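# Stand all jars and bottles upright in gray tray

## Task

Every jar and every bottle must end up inside the gray tray, each one standing on its base, and stay that way once the robot lets go.

## Robot and tools

ROBOT. Two arms, left_arm and right_arm, each ending in an identical five-finger right hand, so both hands share the same axes and motor order. left_arm sits on the +y side. Base positions in the scene frame: left_arm (+0.045, +0.496, +0.087) m, right_arm (+0.066, -0.524, +0.087) m, each yawed very slightly. A camera stand stands behind the arms. Objects may occasionally be nudged by an outside push.

FRAMES. Scene frame: origin at table height halfway between the nominal bases, +x out over the table, +z up, +y toward left_arm. Fixed cameras and the table use it. Each arm reports its hand pose, velocities, targets and wrist-camera pose in its own base frame. Offsets you send are along the current Hand target's own axes. The hand point is 0.15 m out from the wrist face, 0.05 m in front of the palm: its +z runs along the straight fingers, +y out of the palm, +x across the palm away from the thumb. Straight fingers extend 0.06-0.07 m past it. A bracket on the little-finger side can strike things, and with fingers level the wrist can hang up to 0.13 m (palm down) or 0.25 m (palm up) below the point and reach the table first.

ROW LAYOUT (28 numbers, each in [-1, 1]). Positions 1-6: left_arm dx, dy, dz, rx, ry, rz. 7-14: left hand little, ring, middle, index, thumb_bend, thumb_turn, force_limit, speed. 15-20: right_arm dx..rz. 21-28: right hand in the same eight-number order. Pose numbers are offsets from the Hand target as it was when the action (or move) began, not a pose; 1.0 equals 0.6 m or 180 degrees, and rx, ry, rz form one rotation vector. Sending six zeros re-requests the current Hand target. Finger numbers are absolute targets: +1 straight/open, -1 curled; thumb_turn -1 puts the thumb opposite the fingers, +1 beside the palm. force_limit maps -1..+1 to about 0..10 N at the fingertip (0..15 N for the thumb motors). speed rises from near zero at -1 to full at +0.48 and above. There is no 'no change' value: to keep a hand, resend the eight numbers last executed for it (if none yet, its hand_measured six plus hand_force_limit and hand_speed).

TOOLS.
execute_actions(actions, cameras): actions is a list of actions; each action is a list of up to 15 rows, one per 1/30 s step, the final row repeated if fewer. Every row in an action counts from that action's start pose. cameras: list of names, ["all"], or []; by default images come only when actions is empty.
move(target, speed, blend, stop_force, zero, blocking, cameras): target is one 28-number row, or up to 15 rows, all offsets from the same starting Hand targets; all paths share a 10 s cap. speed in m/s per arm path, 0.002-3.2, default 0.25 (rotation up to twice that in rad/s); one value or one per target. blend in metres rounds corners of a list (0 stops at each). stop_force in N, 4-120, ends an arm's path when its wrist sensor feels that much push against the motion; unreliable if the hand also rotates; leave it out when moving away from a contact. zero (with stop_force, default true) re-zeros moving arms first. blocking=false returns after about 0.5 s while the move continues (not allowed with stop_force). Paths do not avoid obstacles.
wait(seconds 0-10), stop() to brake a running move, zoom_image(camera, region [x0,y0,x1,y1] in pixels, at most 504 each way), show_instructions(), zero_wrist_force(arm), finished_scene(scene 1).
Cameras: cam_head_left, cam_head_right, cam_high, cam_low (504x504), cam_left_wrist, cam_right_wrist (672x504, fisheye).

RESULTS. Per arm: end_effector_position (m), end_effector_quat_wxyz, velocities, and Hand target, the base for your next offsets. The hand often rests a little short of Hand target; send the gap as an offset if needed. hand_measured, hand_stopped_by (moving, target, force, stalled, fault) and hand_load_n (fingertip N, positive pushes open) follow the motor order; a grip lost shows as load near 0. Wrist force/torque in the tool axes, plus a peak line. move adds a 'move:' line: done, off_target, moving, held or fault, and limits=paced (clipped) or limits=held. MOTOR HOT warns of heating.

GRASPING. With thumb_turn at -1 the hand wraps objects about 0.035-0.065 m across. Close at speed -0.94 or slower for a gentle grip; raising force_limit alone does not retighten a stopped finger. Commanded orientation is clipped to 32 degrees from the measured one each step.

AVOID. Objects falling or left off the table; dropping or releasing things still moving; fast impacts; arms touching each other or one hand closing on the other; outside force near 150 N or joint torque limits (elbow 139, wrists 50.2 N m), which freeze an arm for 10 s; overloading fingers; sweeping the hand near its own base; long holds at full stretch, which overheat motors. Finish only when every jar and bottle stands in the tray unsupported.

Each tool is called after "Emit:" by a JSON object that holds its "fn" and its "kwargs", one argument or row to a line.

Reference images:

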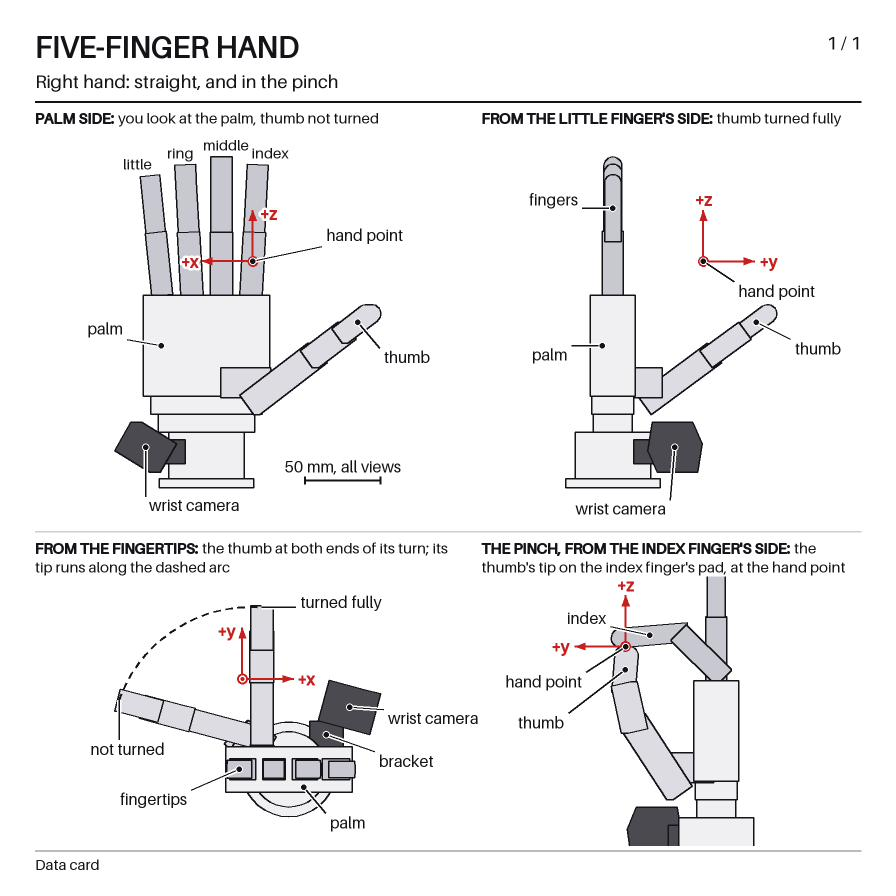

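## Session

Emit:
{"fn": "execute_actions", "kwargs": {
  "actions": []
}}

Scene clock: 0.00 s.
left_arm: end_effector_position=(+0.5244, +0.0045, +0.2042) hand_measured=(+1.000, +1.000, +1.000, +1.000, +1.000, +1.000) hand_load_n=(+0.0, +0.0, +0.0, +0.0, +0.0, +0.0) hand_stopped_by=(target, target, target, target, target, target) hand_force_limit=0.00 hand_speed=-0.80 end_effector_quat_wxyz=(-0.221, -0.626, +0.737, +0.128) | right_arm: end_effector_position=(+0.5717, +0.6455, +0.2969) hand_measured=(+1.000, +1.000, +1.000, +1.000, +1.000, +1.000) hand_load_n=(+0.0, +0.0, +0.0, +0.0, +0.0, +0.0) hand_stopped_by=(target, target, target, target, target, target) hand_force_limit=0.00 hand_speed=-0.80 end_effector_quat_wxyz=(+0.165, +0.260, +0.665, +0.681)
Joint positions: left_arm=[-0.269 -1.006 1.642 1.408 1.787 -3.196] | right_arm=[0.56 -1.3 2.086 -0.766 1.171 0.126]
Joint velocities: within noise
Joint torques (N m): no reading
Wrist force (N): no reading
Wrist torque (N m): no reading
Wrist force, peak (N): no reading
Hand target: left_arm +0.5244, +0.0045, +0.2042; -0.221, -0.626, +0.737, +0.128 | right_arm +0.5717, +0.6455, +0.2969; +0.165, +0.260, +0.665, +0.681

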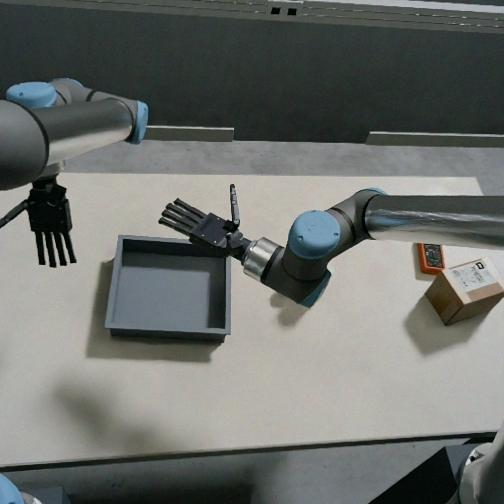

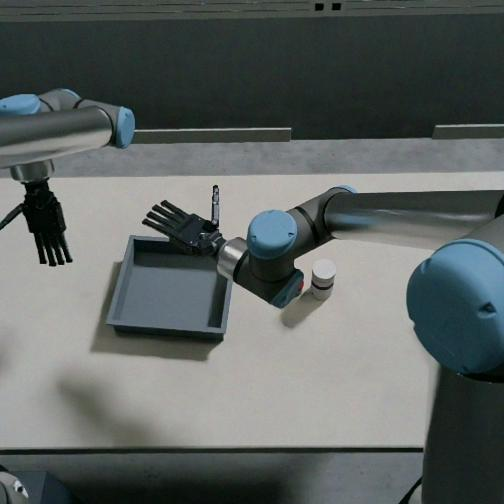

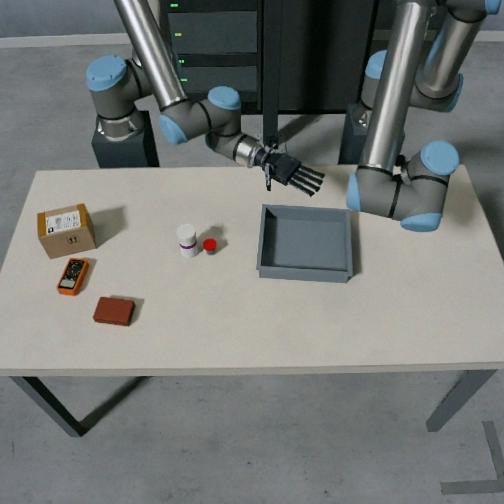

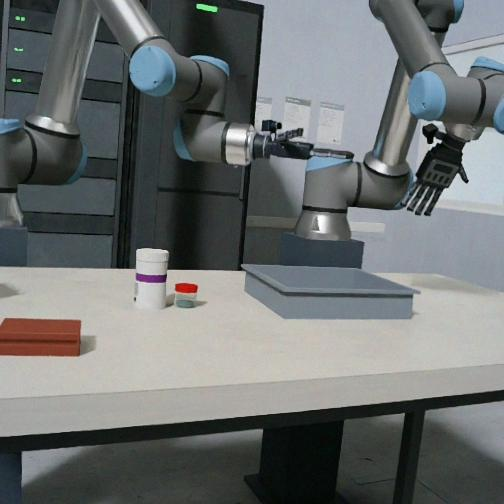

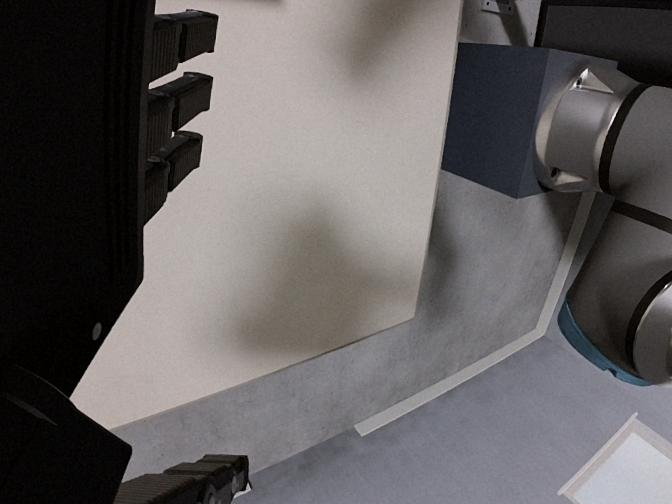

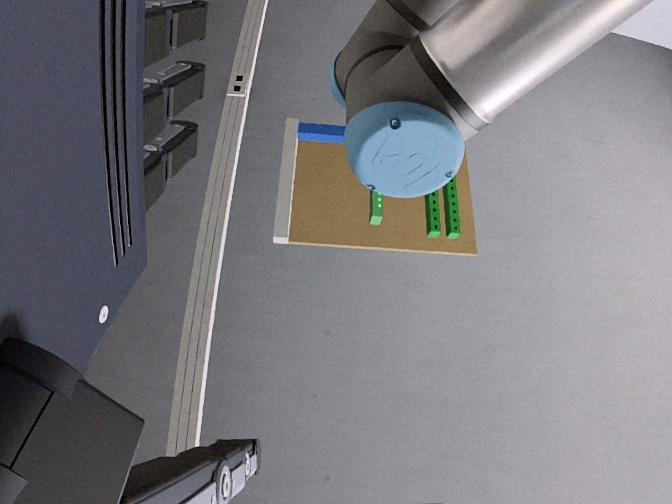

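Emit:
{"fn": "zoom_image", "kwargs": {
  "camera": "cam_high",
  "region": [150, 190, 290, 290]
}}

Emit:
{"fn": "zoom_image", "kwargs": {
  "camera": "cam_low",
  "region": [100, 220, 300, 340]
}}

Emit:
{"fn": "zoom_image", "kwargs": {
  "camera": "cam_head_right",
  "region": [220, 190, 420, 350]
}}

Scaled by 3.600.

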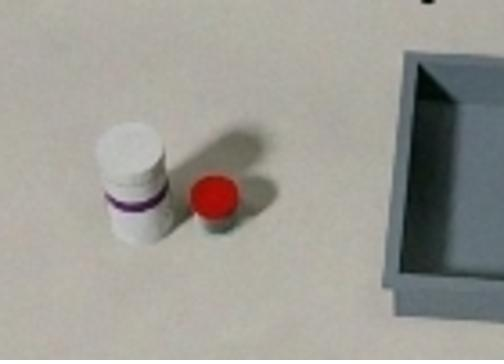

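Scaled by 2.520.

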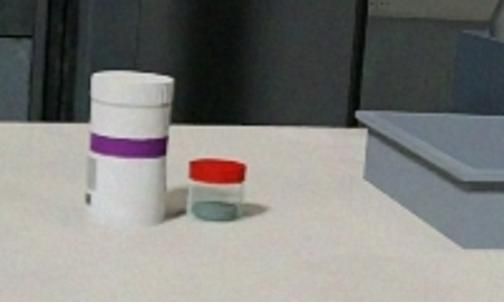

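Scaled by 2.520.

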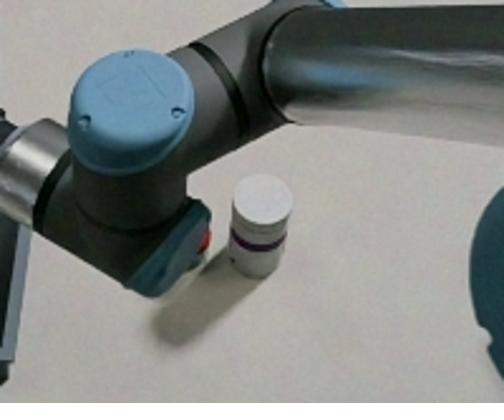

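Emit:
{"fn": "move", "kwargs": {
  "target": [
    [0,0,0,0,0,0,1,1,1,1,1,1,0,-0.8,-0.2908,-0.0512,-0.6535,-0.0728,-0.0549,0.4555,1,1,1,1,1,-1,0,0]
  ],
  "cameras": ["all"]
}}

Scene clock: 112.20 s.
left_arm: end_effector_position=(+0.5244, +0.0045, +0.2042) hand_measured=(+1.000, +1.000, +1.000, +1.000, +1.000, +1.000) hand_load_n=(+0.0, +0.0, +0.0, +0.0, +0.0, +0.0) hand_stopped_by=(target, target, target, target, target, target) hand_force_limit=0.00 hand_speed=-0.80 end_effector_quat_wxyz=(-0.221, -0.626, +0.737, +0.128) | right_arm: end_effector_position=(+0.4846, +0.2267, +0.2506) hand_measured=(+1.000, +1.000, +1.000, +1.000, +1.000, -1.000) hand_load_n=(+0.0, +0.0, +0.0, +0.0, +0.5, +0.0) hand_stopped_by=(target, target, target, target, target, target) hand_force_limit=0.00 hand_speed=0.00 end_effector_quat_wxyz=(-0.242, +0.665, +0.242, +0.664)
Joint positions: left_arm=[-0.269 -1.006 1.642 1.408 1.787 -3.196] | right_arm=[-0.332 -2.033 2.644 -0.611 0.541 1.571]
Joint torques (N m): left_arm=[0.38 -74.15 -25.47 5.09 0.18 -0.27] | right_arm=[-11.74 1.64 -45.03 -1.14 -1.59 2.27]
Wrist force (N): left_arm=[0.0 -0.1 0.1] | right_arm=[-1.6 1.0 0.7]
Wrist torque (N m): left_arm=[-0.01 -0.01 0.00] | right_arm=[-0.08 0.04 0.28]
Wrist force, peak (N): left_arm=[-0.6 -0.3 0.0] | right_arm=[-1.8 2.0 -0.7]
Hand target: left_arm +0.5244, +0.0045, +0.2042; -0.221, -0.626, +0.737, +0.128 | right_arm +0.4846, +0.2267, +0.2506; -0.242, +0.665, +0.242, +0.664
Off the commanded pose: left_arm 0.000 m, 0 deg | right_arm 0.000 m, 0 deg.
move: done
camera_calibration:
cam_right_wrist: T_world_to_cam=[[0.592946, -0.77245, 0.227454, -0.175979], [-0.304436, -0.476546, -0.824756, 0.454111], [0.745475, 0.419791, -0.517728, -0.209662], [0, 0, 0, 1]] pos_world=[0.398892, 0.168484, 0.30601]

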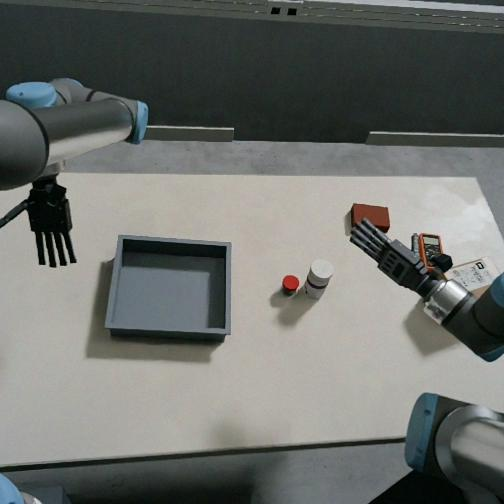

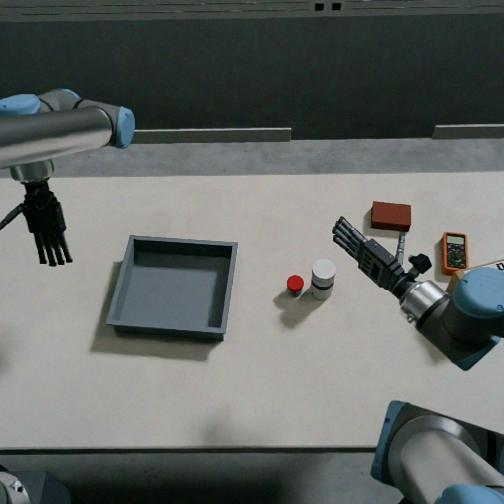

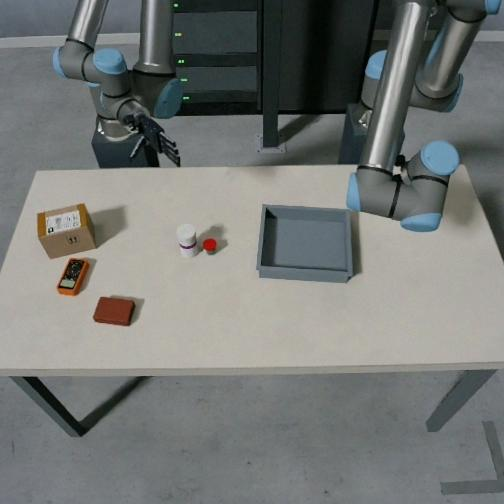

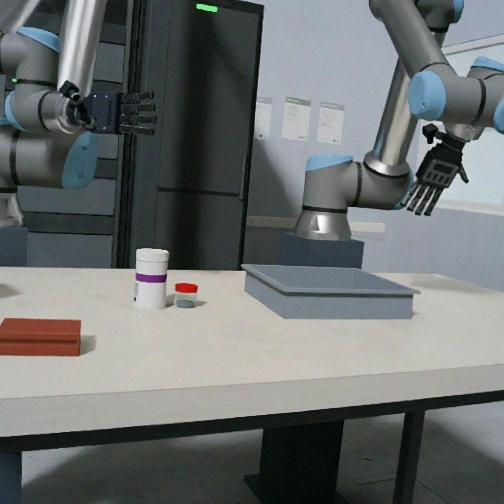

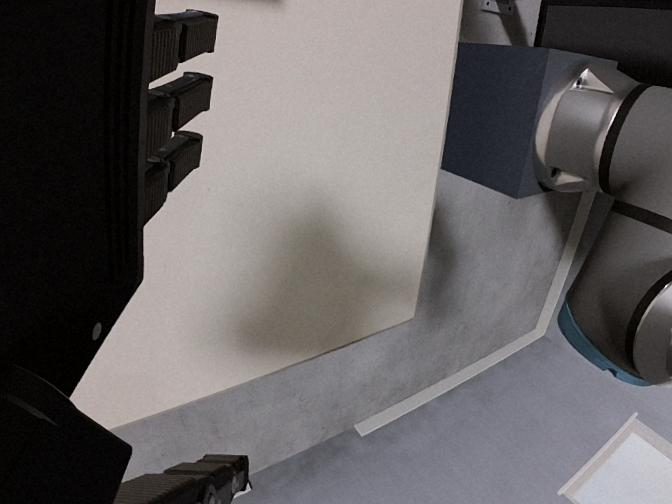

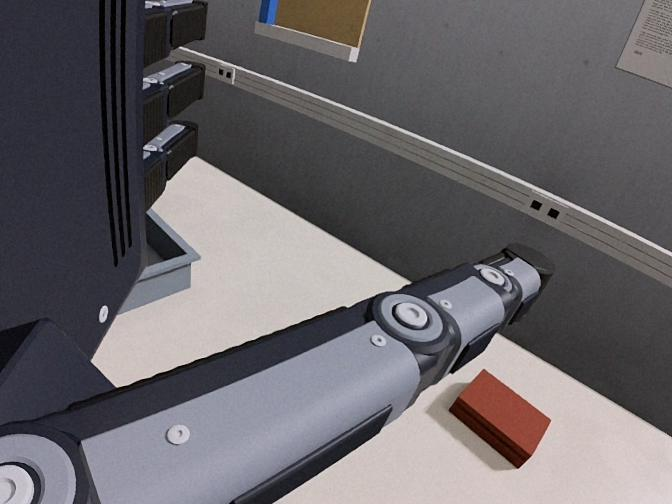

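Emit:
{"fn": "zoom_image", "kwargs": {
  "camera": "cam_head_right",
  "region": [260, 200, 460, 380]
}}

Emit:
{"fn": "zoom_image", "kwargs": {
  "camera": "cam_head_left",
  "region": [260, 200, 460, 380]
}}

Scaled by 2.520.

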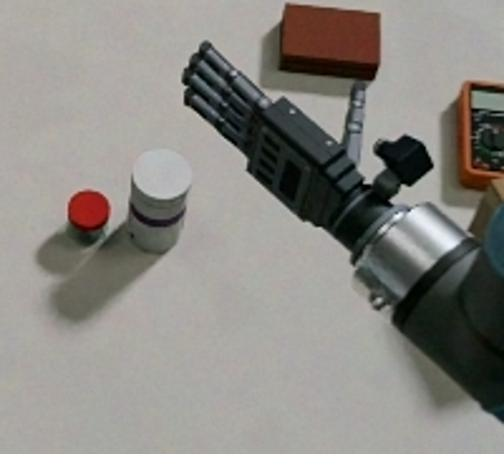

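Scaled by 2.520.

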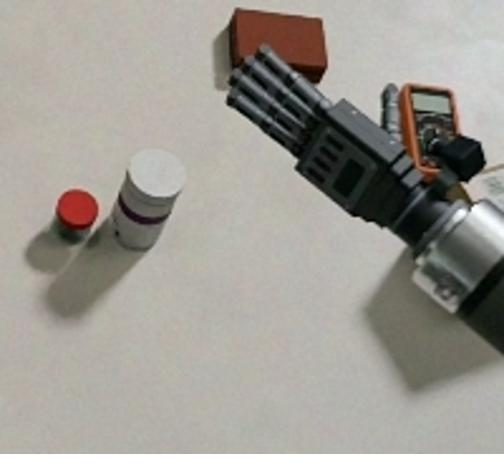

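Emit:
{"fn": "move", "kwargs": {
  "target": [
    [0,0,0,0,0,0,1,1,1,1,1,1,0,-0.8,-0.4293,0.0053,-0.0188,0,0,0,1,1,1,1,1,-1,0,0]
  ],
  "cameras": ["cam_head_right","cam_high","cam_low"]
}}

Scene clock: 141.00 s.
left_arm: end_effector_position=(+0.5244, +0.0045, +0.2042) hand_measured=(+1.000, +1.000, +1.000, +1.000, +1.000, +1.000) hand_load_n=(+0.0, +0.0, -0.5, +0.0, +0.0, +0.0) hand_stopped_by=(target, target, target, target, target, target) hand_force_limit=0.00 hand_speed=-0.80 end_effector_quat_wxyz=(-0.221, -0.626, +0.737, +0.128) | right_arm: end_effector_position=(+0.4778, +0.2171, -0.0070) hand_measured=(+1.000, +1.000, +1.000, +1.000, +1.000, -1.000) hand_load_n=(+0.0, +0.0, +0.0, +0.0, +0.0, +0.0) hand_stopped_by=(target, target, target, target, target, target) hand_force_limit=0.00 hand_speed=0.00 end_effector_quat_wxyz=(-0.242, +0.665, +0.242, +0.664)
Joint positions: left_arm=[-0.269 -1.006 1.642 1.408 1.787 -3.196] | right_arm=[-0.392 -0.996 2.835 -1.838 0.48 1.571]
Joint torques (N m): left_arm=[0.57 -71.76 -25.45 5.07 -0.19 -0.4] | right_arm=[-6.21 -36.72 2.07 -4.28 4.43 0.51]
Wrist force (N): left_arm=[-0.1 -0.1 -0.1] | right_arm=[-1.6 0.8 0.5]
Wrist torque (N m): left_arm=[-0.01 0.02 -0.01] | right_arm=[-0.09 0.04 0.28]
Wrist force, peak (N): left_arm=[-0.5 0.1 0.2] | right_arm=[-3.9 1.2 0.6]
Hand target: left_arm +0.5244, +0.0045, +0.2042; -0.221, -0.626, +0.737, +0.128 | right_arm +0.4779, +0.2171, -0.0069; -0.242, +0.665, +0.242, +0.664
Off the commanded pose: left_arm 0.000 m, 0 deg | right_arm 0.000 m, 0 deg.
move: done
Images, in order (width x height): cam_head_right 504x504, cam_high 504x504, cam_low 504x504.

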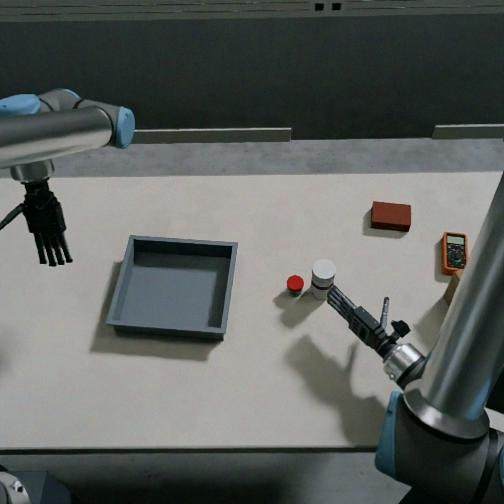

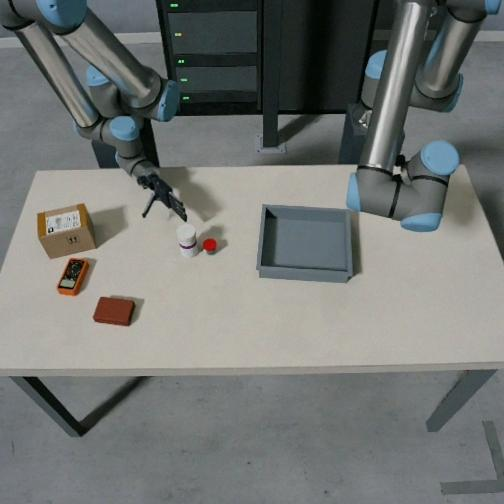

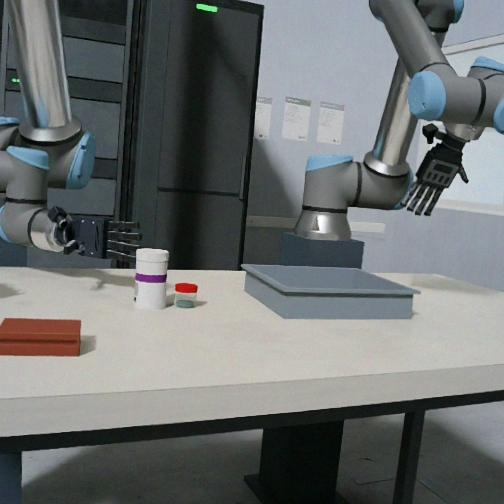

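Emit:
{"fn": "zoom_image", "kwargs": {
  "camera": "cam_low",
  "region": [20, 180, 220, 330]
}}

Emit:
{"fn": "zoom_image", "kwargs": {
  "camera": "cam_head_right",
  "region": [270, 230, 430, 390]
}}

Scaled by 2.520.

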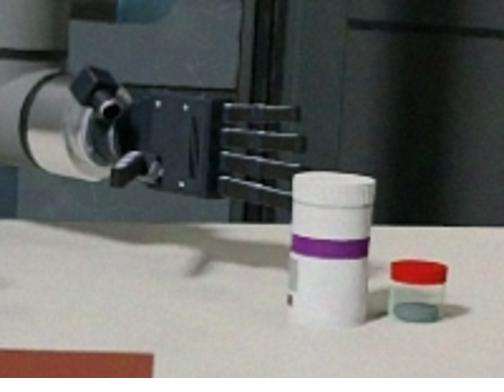

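Scaled by 3.150.

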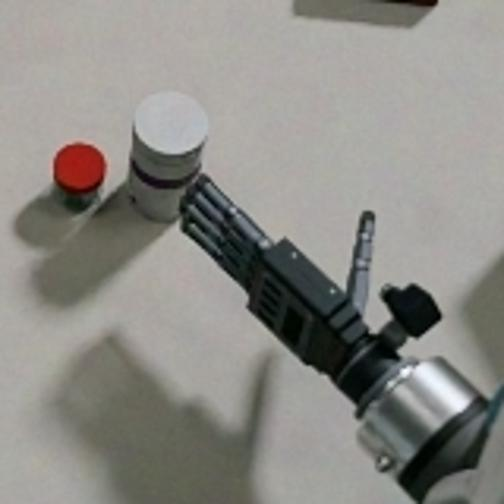

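Emit:
{"fn": "move", "kwargs": {
  "target": [
    [0,0,0,0,0,0,1,1,1,1,1,1,0,-0.8,0,0,0.2,0,0,0,1,1,1,1,1,-1,0,0]
  ],
  "speed": 0.12,
  "stop_force": 12,
  "cameras": ["cam_head_right","cam_head_left","cam_low"]
}}

Emit:
{"fn": "zoom_image", "kwargs": {
  "camera": "cam_head_right",
  "region": [270, 230, 430, 390]
}}

Emit:
{"fn": "zoom_image", "kwargs": {
  "camera": "cam_low",
  "region": [60, 200, 240, 330]
}}

Scene clock: 160.27 s.
left_arm: end_effector_position=(+0.5244, +0.0045, +0.2042) hand_measured=(+1.000, +1.000, +1.000, +1.000, +1.000, +1.000) hand_load_n=(+0.0, +0.0, +0.0, +0.0, +0.0, +0.0) hand_stopped_by=(target, target, target, target, target, target) hand_force_limit=0.00 hand_speed=-0.80 end_effector_quat_wxyz=(-0.221, -0.626, +0.737, +0.128) | right_arm: end_effector_position=(+0.5698, +0.2942, -0.0070) hand_measured=(+1.000, +1.000, +1.000, +1.000, +1.000, -1.000) hand_load_n=(+0.0, +0.0, +0.0, +0.0, +0.0, +0.0) hand_stopped_by=(target, target, target, target, target, target) hand_force_limit=0.00 hand_speed=0.00 end_effector_quat_wxyz=(-0.242, +0.665, +0.242, +0.664)
Joint positions: left_arm=[-0.269 -1.006 1.642 1.408 1.787 -3.196] | right_arm=[-0.017 -1.059 2.589 -1.53 0.855 1.571]
Joint torques (N m): left_arm=[2.46 -72.62 -25.5 5.08 0.19 -0.46] | right_arm=[10.02 -30.75 -12.04 -1 2.78 0.75]
Wrist force (N): left_arm=[-0.2 0.0 0.0] | right_arm=[-2.0 1.0 0.8]
Wrist torque (N m): left_arm=[0.00 0.04 -0.01] | right_arm=[-0.10 0.11 0.27]
Wrist force, peak (N): left_arm=[-0.6 -0.3 0.2] | right_arm=[-2.1 0.8 1.8]
Hand target: left_arm +0.5244, +0.0045, +0.2042; -0.221, -0.626, +0.737, +0.128 | right_arm +0.5698, +0.2942, -0.0070; -0.242, +0.665, +0.242, +0.664
Off the commanded pose: left_arm 0.000 m, 0 deg | right_arm 0.000 m, 0 deg.
move: done
Images, in order (width x height): cam_head_left 504x504, cam_head_right 504x504, cam_low 504x504.

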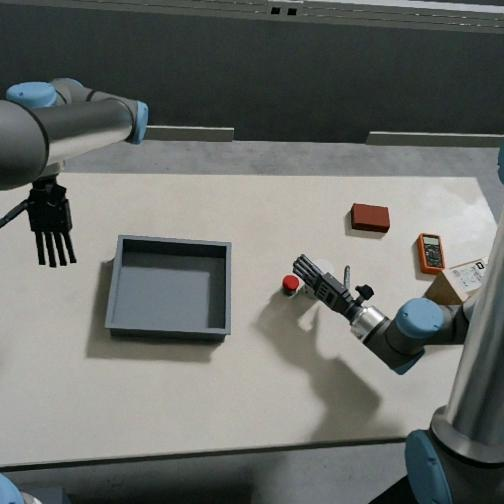

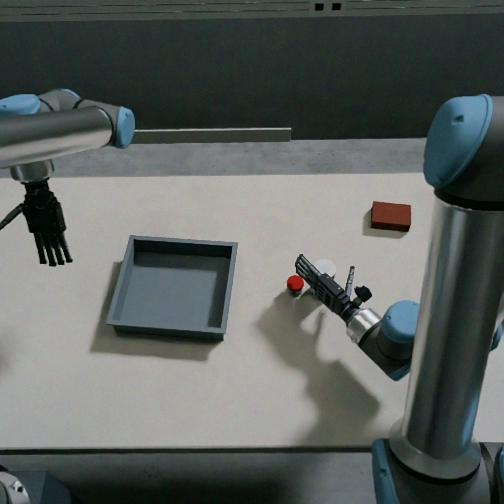

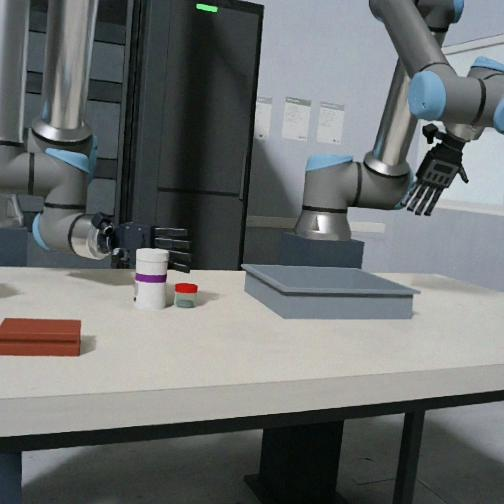

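Scaled by 3.150.

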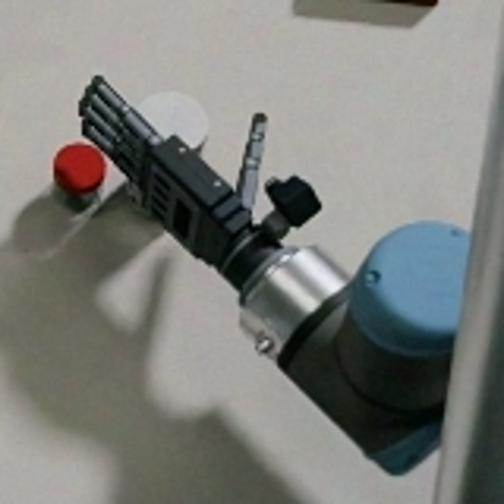

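Scaled by 2.800.

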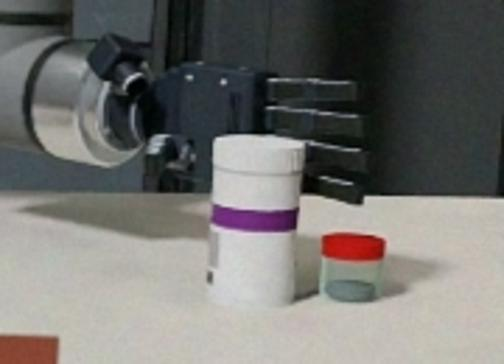

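Emit:
{"fn": "move", "kwargs": {
  "target": [
    [0,0,0,0,0,0,1,1,1,1,1,1,0,-0.8,0,0,0,0,0,0,1,1,-0.3,-0.3,-0.4,-1,0,-0.85]
  ],
  "cameras": ["cam_head_right","cam_low"]
}}

Emit:
{"fn": "zoom_image", "kwargs": {
  "camera": "cam_head_right",
  "region": [270, 230, 430, 390]
}}

Emit:
{"fn": "zoom_image", "kwargs": {
  "camera": "cam_low",
  "region": [60, 200, 240, 330]
}}

Scene clock: 169.80 s.
left_arm: end_effector_position=(+0.5244, +0.0045, +0.2042) hand_measured=(+1.000, +1.000, +1.000, +1.000, +1.000, +1.000) hand_load_n=(+0.0, +0.0, +0.0, +0.0, +0.0, +0.0) hand_stopped_by=(target, target, target, target, target, target) hand_force_limit=0.00 hand_speed=-0.80 end_effector_quat_wxyz=(-0.221, -0.626, +0.737, +0.128) | right_arm: end_effector_position=(+0.5698, +0.2942, -0.0070) hand_measured=(+1.000, +1.000, +0.182, +0.168, +0.586, -1.000) hand_load_n=(+0.0, +0.0, +4.0, +5.0, +13.5, +0.0) hand_stopped_by=(target, target, force, force, force, target) hand_force_limit=0.00 hand_speed=-0.85 end_effector_quat_wxyz=(-0.242, +0.665, +0.242, +0.664)
Joint positions: left_arm=[-0.269 -1.006 1.642 1.408 1.787 -3.196] | right_arm=[-0.017 -1.059 2.589 -1.53 0.855 1.571]
Joint torques (N m): left_arm=[1.81 -73.31 -25.73 4.98 0.13 -0.33] | right_arm=[7.39 -32.87 -10.45 -0.09 3.19 0.85]
Wrist force (N): left_arm=[-0.4 -0.1 -0.1] | right_arm=[-3.2 0.6 0.5]
Wrist torque (N m): left_arm=[-0.01 0.06 -0.03] | right_arm=[-0.14 0.15 0.27]
Wrist force, peak (N): left_arm=[-0.3 -0.1 0.5] | right_arm=[-3.3 0.8 0.3]
Hand target: left_arm +0.5244, +0.0045, +0.2042; -0.221, -0.626, +0.737, +0.128 | right_arm +0.5698, +0.2942, -0.0070; -0.242, +0.665, +0.242, +0.664
Off the commanded pose: left_arm 0.000 m, 0 deg | right_arm 0.000 m, 0 deg.
move: done
Images, in order (width x height): cam_head_right 504x504, cam_low 504x504.

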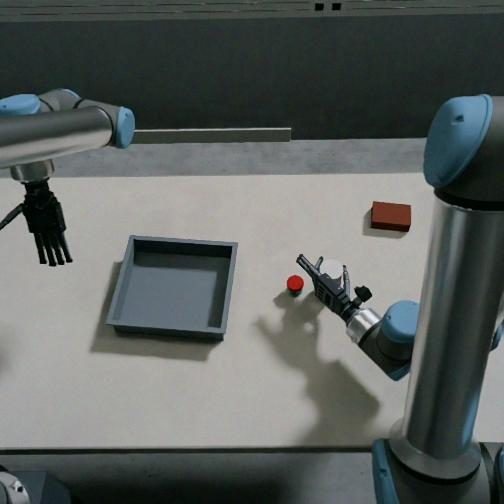

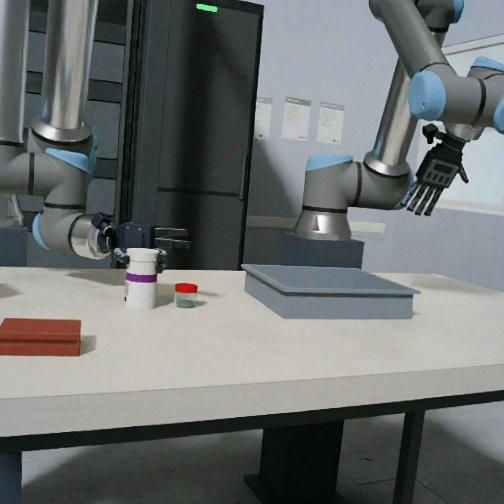

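Scaled by 3.150.

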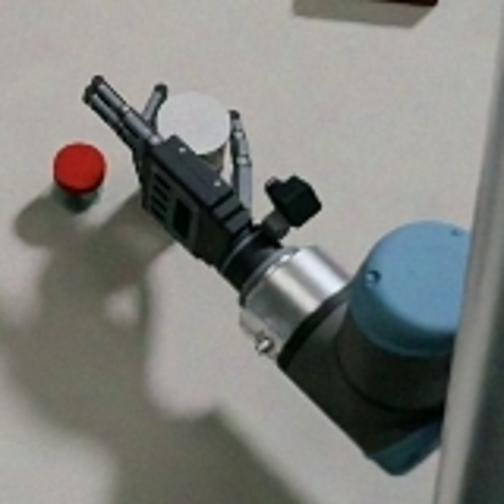

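Scaled by 2.800.

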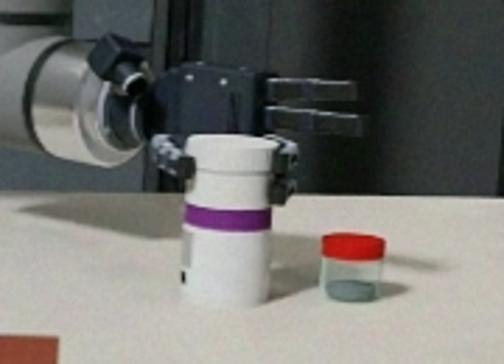

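Emit:
{"fn": "move", "kwargs": {
  "target": [
    [0,0,0,0,0,0,1,1,1,1,1,1,0,-0.8,0.05,0,0,0,0,0,1,1,-0.3,-0.3,-0.4,-1,0,-0.85]
  ],
  "speed": 0.05,
  "cameras": ["cam_head_right","cam_low"]
}}

Emit:
{"fn": "zoom_image", "kwargs": {
  "camera": "cam_low",
  "region": [60, 200, 240, 330]
}}

Scene clock: 175.97 s.
left_arm: end_effector_position=(+0.5244, +0.0045, +0.2042) hand_measured=(+1.000, +1.000, +1.000, +1.000, +1.000, +1.000) hand_load_n=(+0.0, +0.0, +0.0, +0.0, +0.0, +0.0) hand_stopped_by=(target, target, target, target, target, target) hand_force_limit=0.00 hand_speed=-0.80 end_effector_quat_wxyz=(-0.221, -0.626, +0.737, +0.128) | right_arm: end_effector_position=(+0.5698, +0.2942, +0.0230) hand_measured=(+1.000, +1.000, +0.182, +0.168, +0.586, -1.000) hand_load_n=(+0.0, +0.0, +4.0, +5.5, +13.5, +0.0) hand_stopped_by=(target, target, force, force, force, target) hand_force_limit=0.00 hand_speed=-0.85 end_effector_quat_wxyz=(-0.242, +0.665, +0.242, +0.664)
Joint positions: left_arm=[-0.269 -1.006 1.642 1.408 1.787 -3.196] | right_arm=[-0.017 -1.152 2.592 -1.44 0.855 1.571]
Joint torques (N m): left_arm=[1.85 -73.28 -25.43 5.14 0.09 -0.5] | right_arm=[-3.81 -32.83 -8.17 -5.63 1.44 -1.16]
Wrist force (N): left_arm=[-0.3 0.2 0.1] | right_arm=[-3.9 0.8 0.5]
Wrist torque (N m): left_arm=[0.02 0.03 -0.01] | right_arm=[-0.09 0.14 0.24]
Wrist force, peak (N): left_arm=[-0.3 -0.4 0.3] | right_arm=[-4.4 1.0 0.4]
Hand target: left_arm +0.5244, +0.0045, +0.2042; -0.221, -0.626, +0.737, +0.128 | right_arm +0.5699, +0.2942, +0.0230; -0.242, +0.665, +0.242, +0.664
Off the commanded pose: left_arm 0.000 m, 0 deg | right_arm 0.000 m, 0 deg.
move: done
Images, in order (width x height): cam_head_right 504x504, cam_low 504x504.

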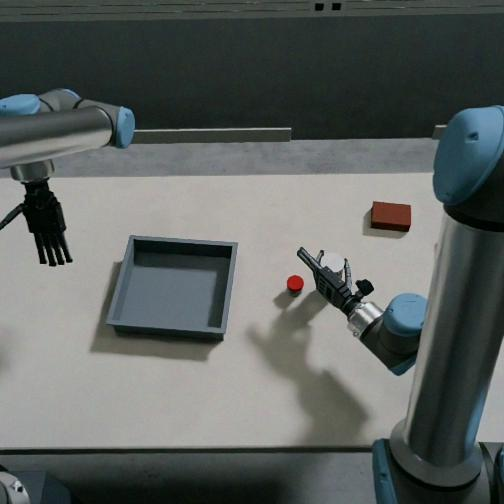

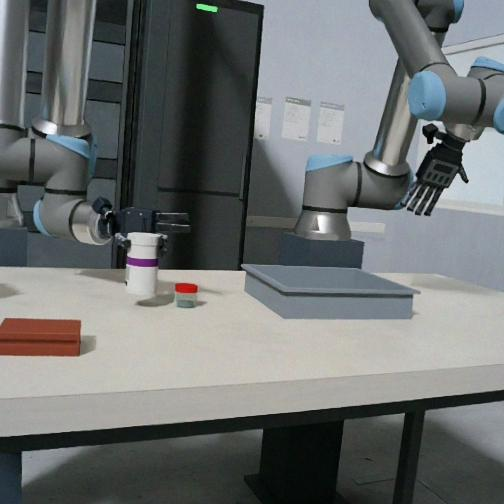

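Scaled by 2.800.

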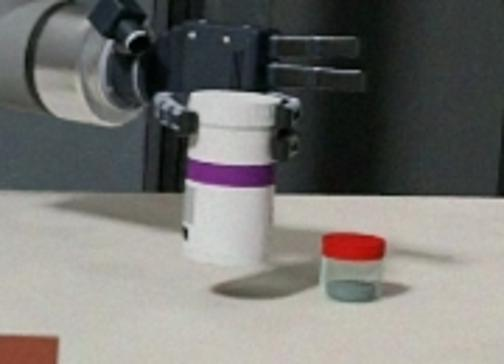

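Emit:
{"fn": "move", "kwargs": {
  "target": [
    [0,0,0,0,0,0,1,1,1,1,1,1,0,-0.8,0.1333,0,0,0,0,0,1,1,-0.3,-0.3,-0.4,-1,0,-0.85],
    [0,0,0,0,0,0,1,1,1,1,1,1,0,-0.8,0.1333,-0.5788,0.511,0,0,0,1,1,-0.3,-0.3,-0.4,-1,0,-0.85]
  ],
  "speed": 0.2,
  "blend": 0.03,
  "cameras": ["cam_head_right","cam_head_left","cam_high","cam_low"]
}}

Emit:
{"fn": "zoom_image", "kwargs": {
  "camera": "cam_low",
  "region": [180, 180, 440, 330]
}}

Emit:
{"fn": "zoom_image", "kwargs": {
  "camera": "cam_head_right",
  "region": [90, 200, 290, 360]
}}

Scene clock: 202.97 s.
left_arm: end_effector_position=(+0.5244, +0.0045, +0.2042) hand_measured=(+1.000, +1.000, +1.000, +1.000, +1.000, +1.000) hand_load_n=(+0.0, +0.0, +0.0, +0.0, +0.0, +0.0) hand_stopped_by=(target, target, target, target, target, target) hand_force_limit=0.00 hand_speed=-0.80 end_effector_quat_wxyz=(-0.221, -0.626, +0.737, +0.128) | right_arm: end_effector_position=(+0.5814, +0.7571, +0.1030) hand_measured=(+1.000, +1.000, +0.182, +0.168, +0.586, -1.000) hand_load_n=(+0.0, +0.0, +4.0, +5.5, +14.0, +0.0) hand_stopped_by=(target, target, force, force, force, target) hand_force_limit=0.00 hand_speed=-0.85 end_effector_quat_wxyz=(-0.242, +0.665, +0.242, +0.664)
Joint positions: left_arm=[-0.269 -1.006 1.642 1.408 1.787 -3.196] | right_arm=[0.834 -0.998 1.881 -0.883 1.706 1.571]
Joint torques (N m): left_arm=[1.97 -73.26 -26.33 4.9 0.3 -0.62] | right_arm=[6.66 -89.86 -41.04 -5.13 -2.12 -1.17]
Wrist force (N): left_arm=[-0.2 -0.1 0.2] | right_arm=[-3.8 1.2 0.7]
Wrist torque (N m): left_arm=[-0.03 0.02 -0.01] | right_arm=[-0.04 0.10 0.27]
Wrist force, peak (N): left_arm=[-0.6 0.1 0.2] | right_arm=[-6.5 0.7 0.7]
Hand target: left_arm +0.5244, +0.0045, +0.2042; -0.221, -0.626, +0.737, +0.128 | right_arm +0.5814, +0.7573, +0.1031; -0.242, +0.665, +0.242, +0.664
Off the commanded pose: left_arm 0.000 m, 0 deg | right_arm 0.000 m, 0 deg.
move: done
Images, in order (width x height): cam_head_left 504x504, cam_head_right 504x504, cam_high 504x504, cam_low 504x504.

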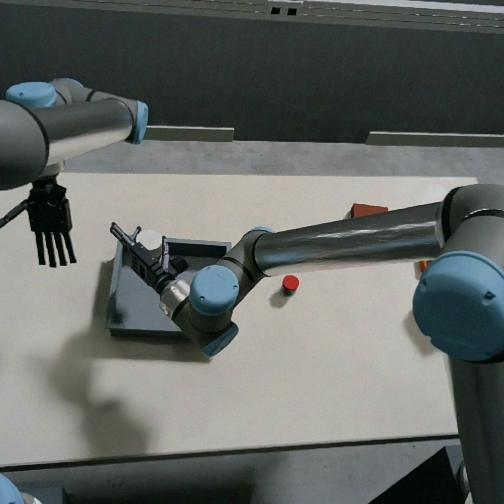

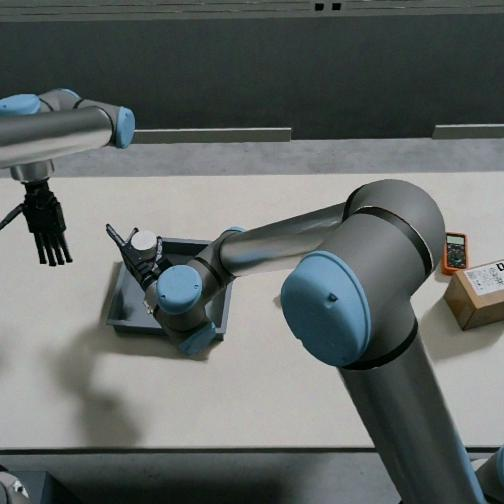

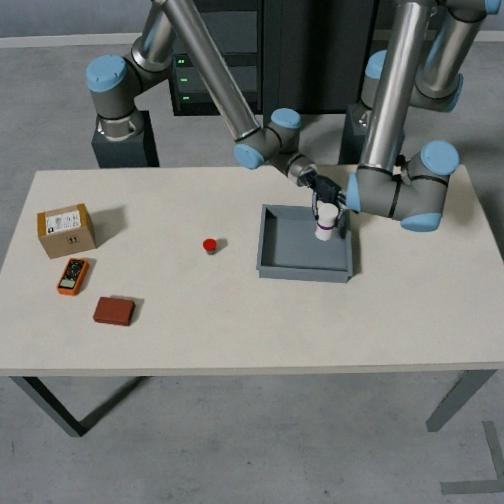

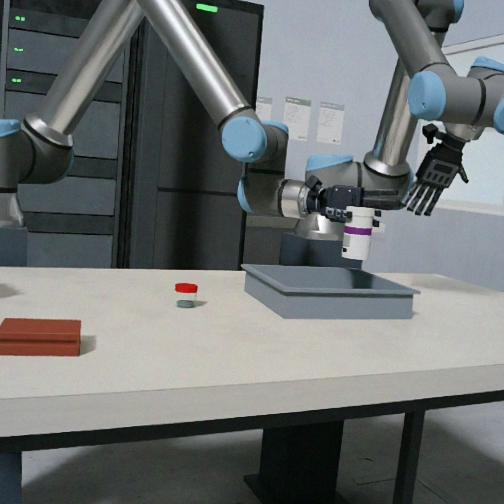

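Scaled by 1.938.

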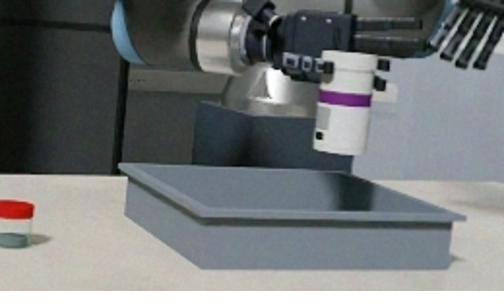

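Scaled by 2.520.

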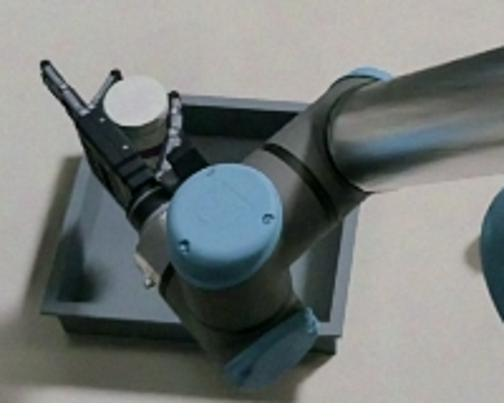

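Emit:
{"fn": "move", "kwargs": {
  "target": [
    [0,0,0,0,0,0,1,1,1,1,1,1,0,-0.8,-0.1533,0,0,0,0,0,1,1,-0.3,-0.3,-0.4,-1,0,-0.85]
  ],
  "speed": 0.12,
  "stop_force": 12,
  "cameras": ["cam_low"]
}}

Emit:
{"fn": "zoom_image", "kwargs": {
  "camera": "cam_low",
  "region": [200, 200, 440, 340]
}}

Scene clock: 209.10 s.
left_arm: end_effector_position=(+0.5244, +0.0045, +0.2042) hand_measured=(+1.000, +1.000, +1.000, +1.000, +1.000, +1.000) hand_load_n=(+0.0, +0.0, +0.0, +0.0, +0.0, +0.0) hand_stopped_by=(target, target, target, target, target, target) hand_force_limit=0.00 hand_speed=-0.80 end_effector_quat_wxyz=(-0.221, -0.626, +0.737, +0.128) | right_arm: end_effector_position=(+0.5814, +0.7573, +0.0111) hand_measured=(+1.000, +1.000, +0.182, +0.168, +0.586, -1.000) hand_load_n=(+0.0, +0.0, +4.0, +5.5, +14.0, +0.0) hand_stopped_by=(target, target, force, force, force, target) hand_force_limit=0.00 hand_speed=-0.85 end_effector_quat_wxyz=(-0.242, +0.665, +0.242, +0.664)
Joint positions: left_arm=[-0.269 -1.006 1.642 1.408 1.787 -3.196] | right_arm=[0.834 -0.869 1.888 -1.019 1.706 1.571]
Joint torques (N m): left_arm=[1.15 -73.09 -25.82 5.06 0.22 -0.66] | right_arm=[8.18 -102.31 -34.52 -0.71 3.02 -1.67]
Wrist force (N): left_arm=[-0.1 0.0 0.0] | right_arm=[-3.8 1.0 0.3]
Wrist torque (N m): left_arm=[0.01 0.01 0.00] | right_arm=[-0.05 0.11 0.25]
Wrist force, peak (N): left_arm=[-0.5 0.0 0.4] | right_arm=[-5.5 1.0 0.6]
Hand target: left_arm +0.5244, +0.0045, +0.2042; -0.221, -0.626, +0.737, +0.128 | right_arm +0.5814, +0.7573, +0.0112; -0.242, +0.665, +0.242, +0.664
Off the commanded pose: left_arm 0.000 m, 0 deg | right_arm 0.000 m, 0 deg.
move: done
Images, in order (width x height): cam_low 504x504.

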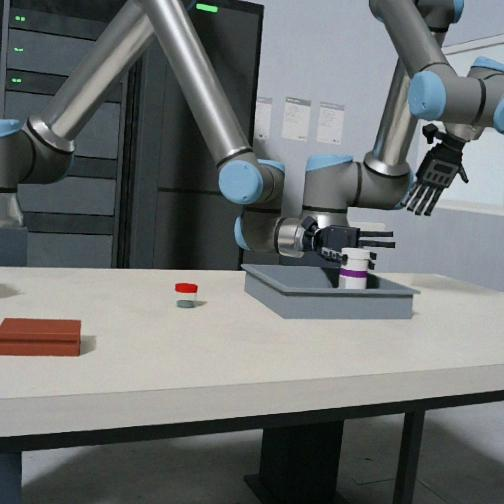

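Scaled by 2.100.

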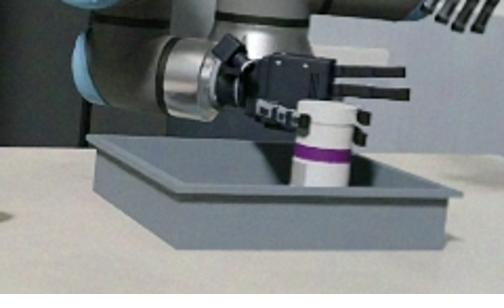

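Emit:
{"fn": "move", "kwargs": {
  "target": [
    [0,0,0,0,0,0,1,1,1,1,1,1,0,-0.8,-0.0367,0,0,0,0,0,1,1,-0.3,-0.3,-0.4,-1,0,-0.85]
  ],
  "speed": 0.015,
  "stop_force": 4,
  "cameras": ["cam_low"]
}}

Emit:
{"fn": "zoom_image", "kwargs": {
  "camera": "cam_low",
  "region": [200, 200, 440, 340]
}}

Scene clock: 214.43 s.
left_arm: end_effector_position=(+0.5244, +0.0045, +0.2042) hand_measured=(+1.000, +1.000, +1.000, +1.000, +1.000, +1.000) hand_load_n=(+0.0, +0.0, +0.0, +0.0, +0.0, +0.0) hand_stopped_by=(target, target, target, target, target, target) hand_force_limit=0.00 hand_speed=-0.80 end_effector_quat_wxyz=(-0.221, -0.626, +0.737, +0.128) | right_arm: end_effector_position=(+0.5814, +0.7573, -0.0024) hand_measured=(+1.000, +1.000, +0.182, +0.168, +0.586, -1.000) hand_load_n=(-0.5, +0.0, +3.5, +5.5, +14.0, +0.0) hand_stopped_by=(target, target, force, force, force, target) hand_force_limit=0.00 hand_speed=-0.85 end_effector_quat_wxyz=(-0.242, +0.665, +0.242, +0.664)
Joint positions: left_arm=[-0.269 -1.006 1.642 1.408 1.787 -3.196] | right_arm=[0.834 -0.849 1.887 -1.038 1.706 1.571]
Joint torques (N m): left_arm=[1.09 -73.22 -26.34 5.07 -0.04 -0.57] | right_arm=[3.86 -108.42 -18.21 0.44 3.04 -1.38]
Wrist force (N): left_arm=[0.0 0.2 0.2] | right_arm=[-4.0 1.0 0.5]
Wrist torque (N m): left_arm=[0.02 0.00 0.01] | right_arm=[-0.06 0.13 0.25]
Wrist force, peak (N): left_arm=[-0.3 0.1 0.5] | right_arm=[7.5 1.7 0.2]
Hand target: left_arm +0.5244, +0.0045, +0.2042; -0.221, -0.626, +0.737, +0.128 | right_arm +0.5814, +0.7573, -0.0024; -0.242, +0.665, +0.242, +0.664 (not the last commanded pose)
Off the commanded pose: left_arm 0.000 m, 0 deg | right_arm 0.008 m, 0 deg.
move: contact (right_arm)
Images, in order (width x height): cam_low 504x504.

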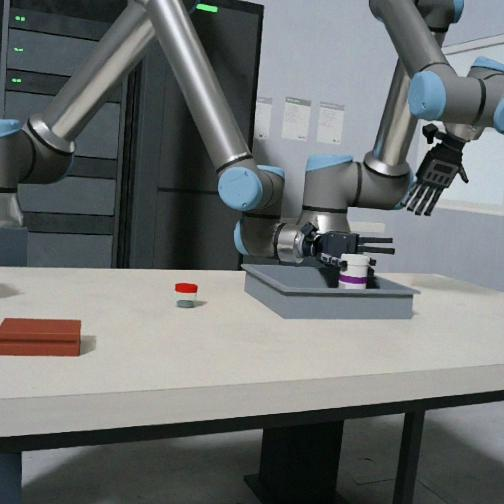

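Scaled by 2.100.

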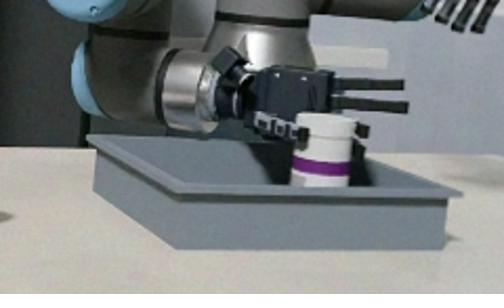

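Emit:
{"fn": "move", "kwargs": {
  "target": [
    [0,0,0,0,0,0,1,1,1,1,1,1,0,-0.8,0,0,0,0,0,0,1,1,1,1,1,-1,0,-0.7]
  ],
  "cameras": ["cam_low","cam_head_right"]
}}

Emit:
{"fn": "zoom_image", "kwargs": {
  "camera": "cam_low",
  "region": [200, 200, 440, 340]
}}

Emit:
{"fn": "zoom_image", "kwargs": {
  "camera": "cam_head_right",
  "region": [90, 200, 290, 360]
}}

Scene clock: 219.40 s.
left_arm: end_effector_position=(+0.5244, +0.0045, +0.2042) hand_measured=(+1.000, +1.000, +1.000, +1.000, +1.000, +1.000) hand_load_n=(+0.0, +0.0, +0.0, +0.0, +0.0, +0.0) hand_stopped_by=(target, target, target, target, target, target) hand_force_limit=0.00 hand_speed=-0.80 end_effector_quat_wxyz=(-0.221, -0.626, +0.737, +0.128) | right_arm: end_effector_position=(+0.5814, +0.7573, -0.0024) hand_measured=(+1.000, +1.000, +1.000, +1.000, +1.000, -1.000) hand_load_n=(+0.5, +0.0, +0.0, +0.0, +0.0, +0.5) hand_stopped_by=(target, target, target, target, target, target) hand_force_limit=0.00 hand_speed=-0.70 end_effector_quat_wxyz=(-0.242, +0.665, +0.242, +0.664)
Joint positions: left_arm=[-0.269 -1.006 1.642 1.408 1.787 -3.196] | right_arm=[0.834 -0.849 1.887 -1.038 1.706 1.571]
Joint torques (N m): left_arm=[2.18 -74.39 -25.71 5.21 0.1 -0.68] | right_arm=[3.61 -100.42 -20.3 -1.06 2.92 -1.23]
Wrist force (N): left_arm=[0.2 -0.1 0.0] | right_arm=[-1.8 1.1 0.5]
Wrist torque (N m): left_arm=[-0.02 -0.04 0.01] | right_arm=[-0.05 0.06 0.28]
Wrist force, peak (N): left_arm=[-0.3 -0.1 0.5] | right_arm=[-4.0 1.2 0.6]
Hand target: left_arm +0.5244, +0.0045, +0.2042; -0.221, -0.626, +0.737, +0.128 | right_arm +0.5814, +0.7573, -0.0024; -0.242, +0.665, +0.242, +0.664
Off the commanded pose: left_arm 0.000 m, 0 deg | right_arm 0.000 m, 0 deg.
move: done
Images, in order (width x height): cam_head_right 504x504, cam_low 504x504.

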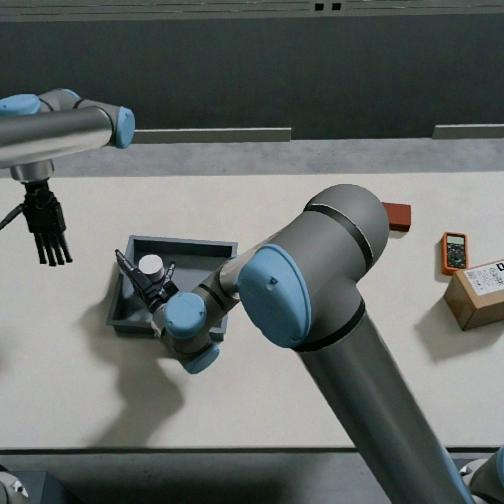

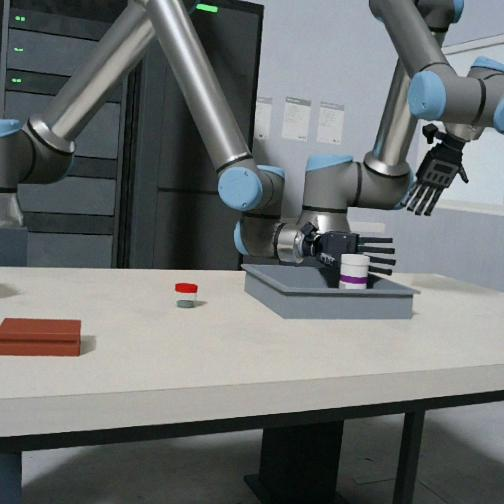

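Scaled by 2.100.

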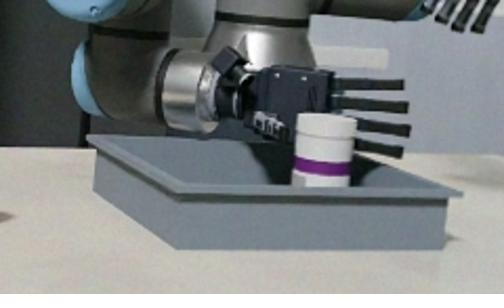

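Scaled by 2.520.

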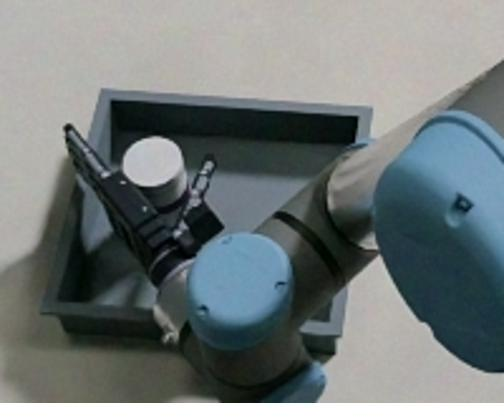

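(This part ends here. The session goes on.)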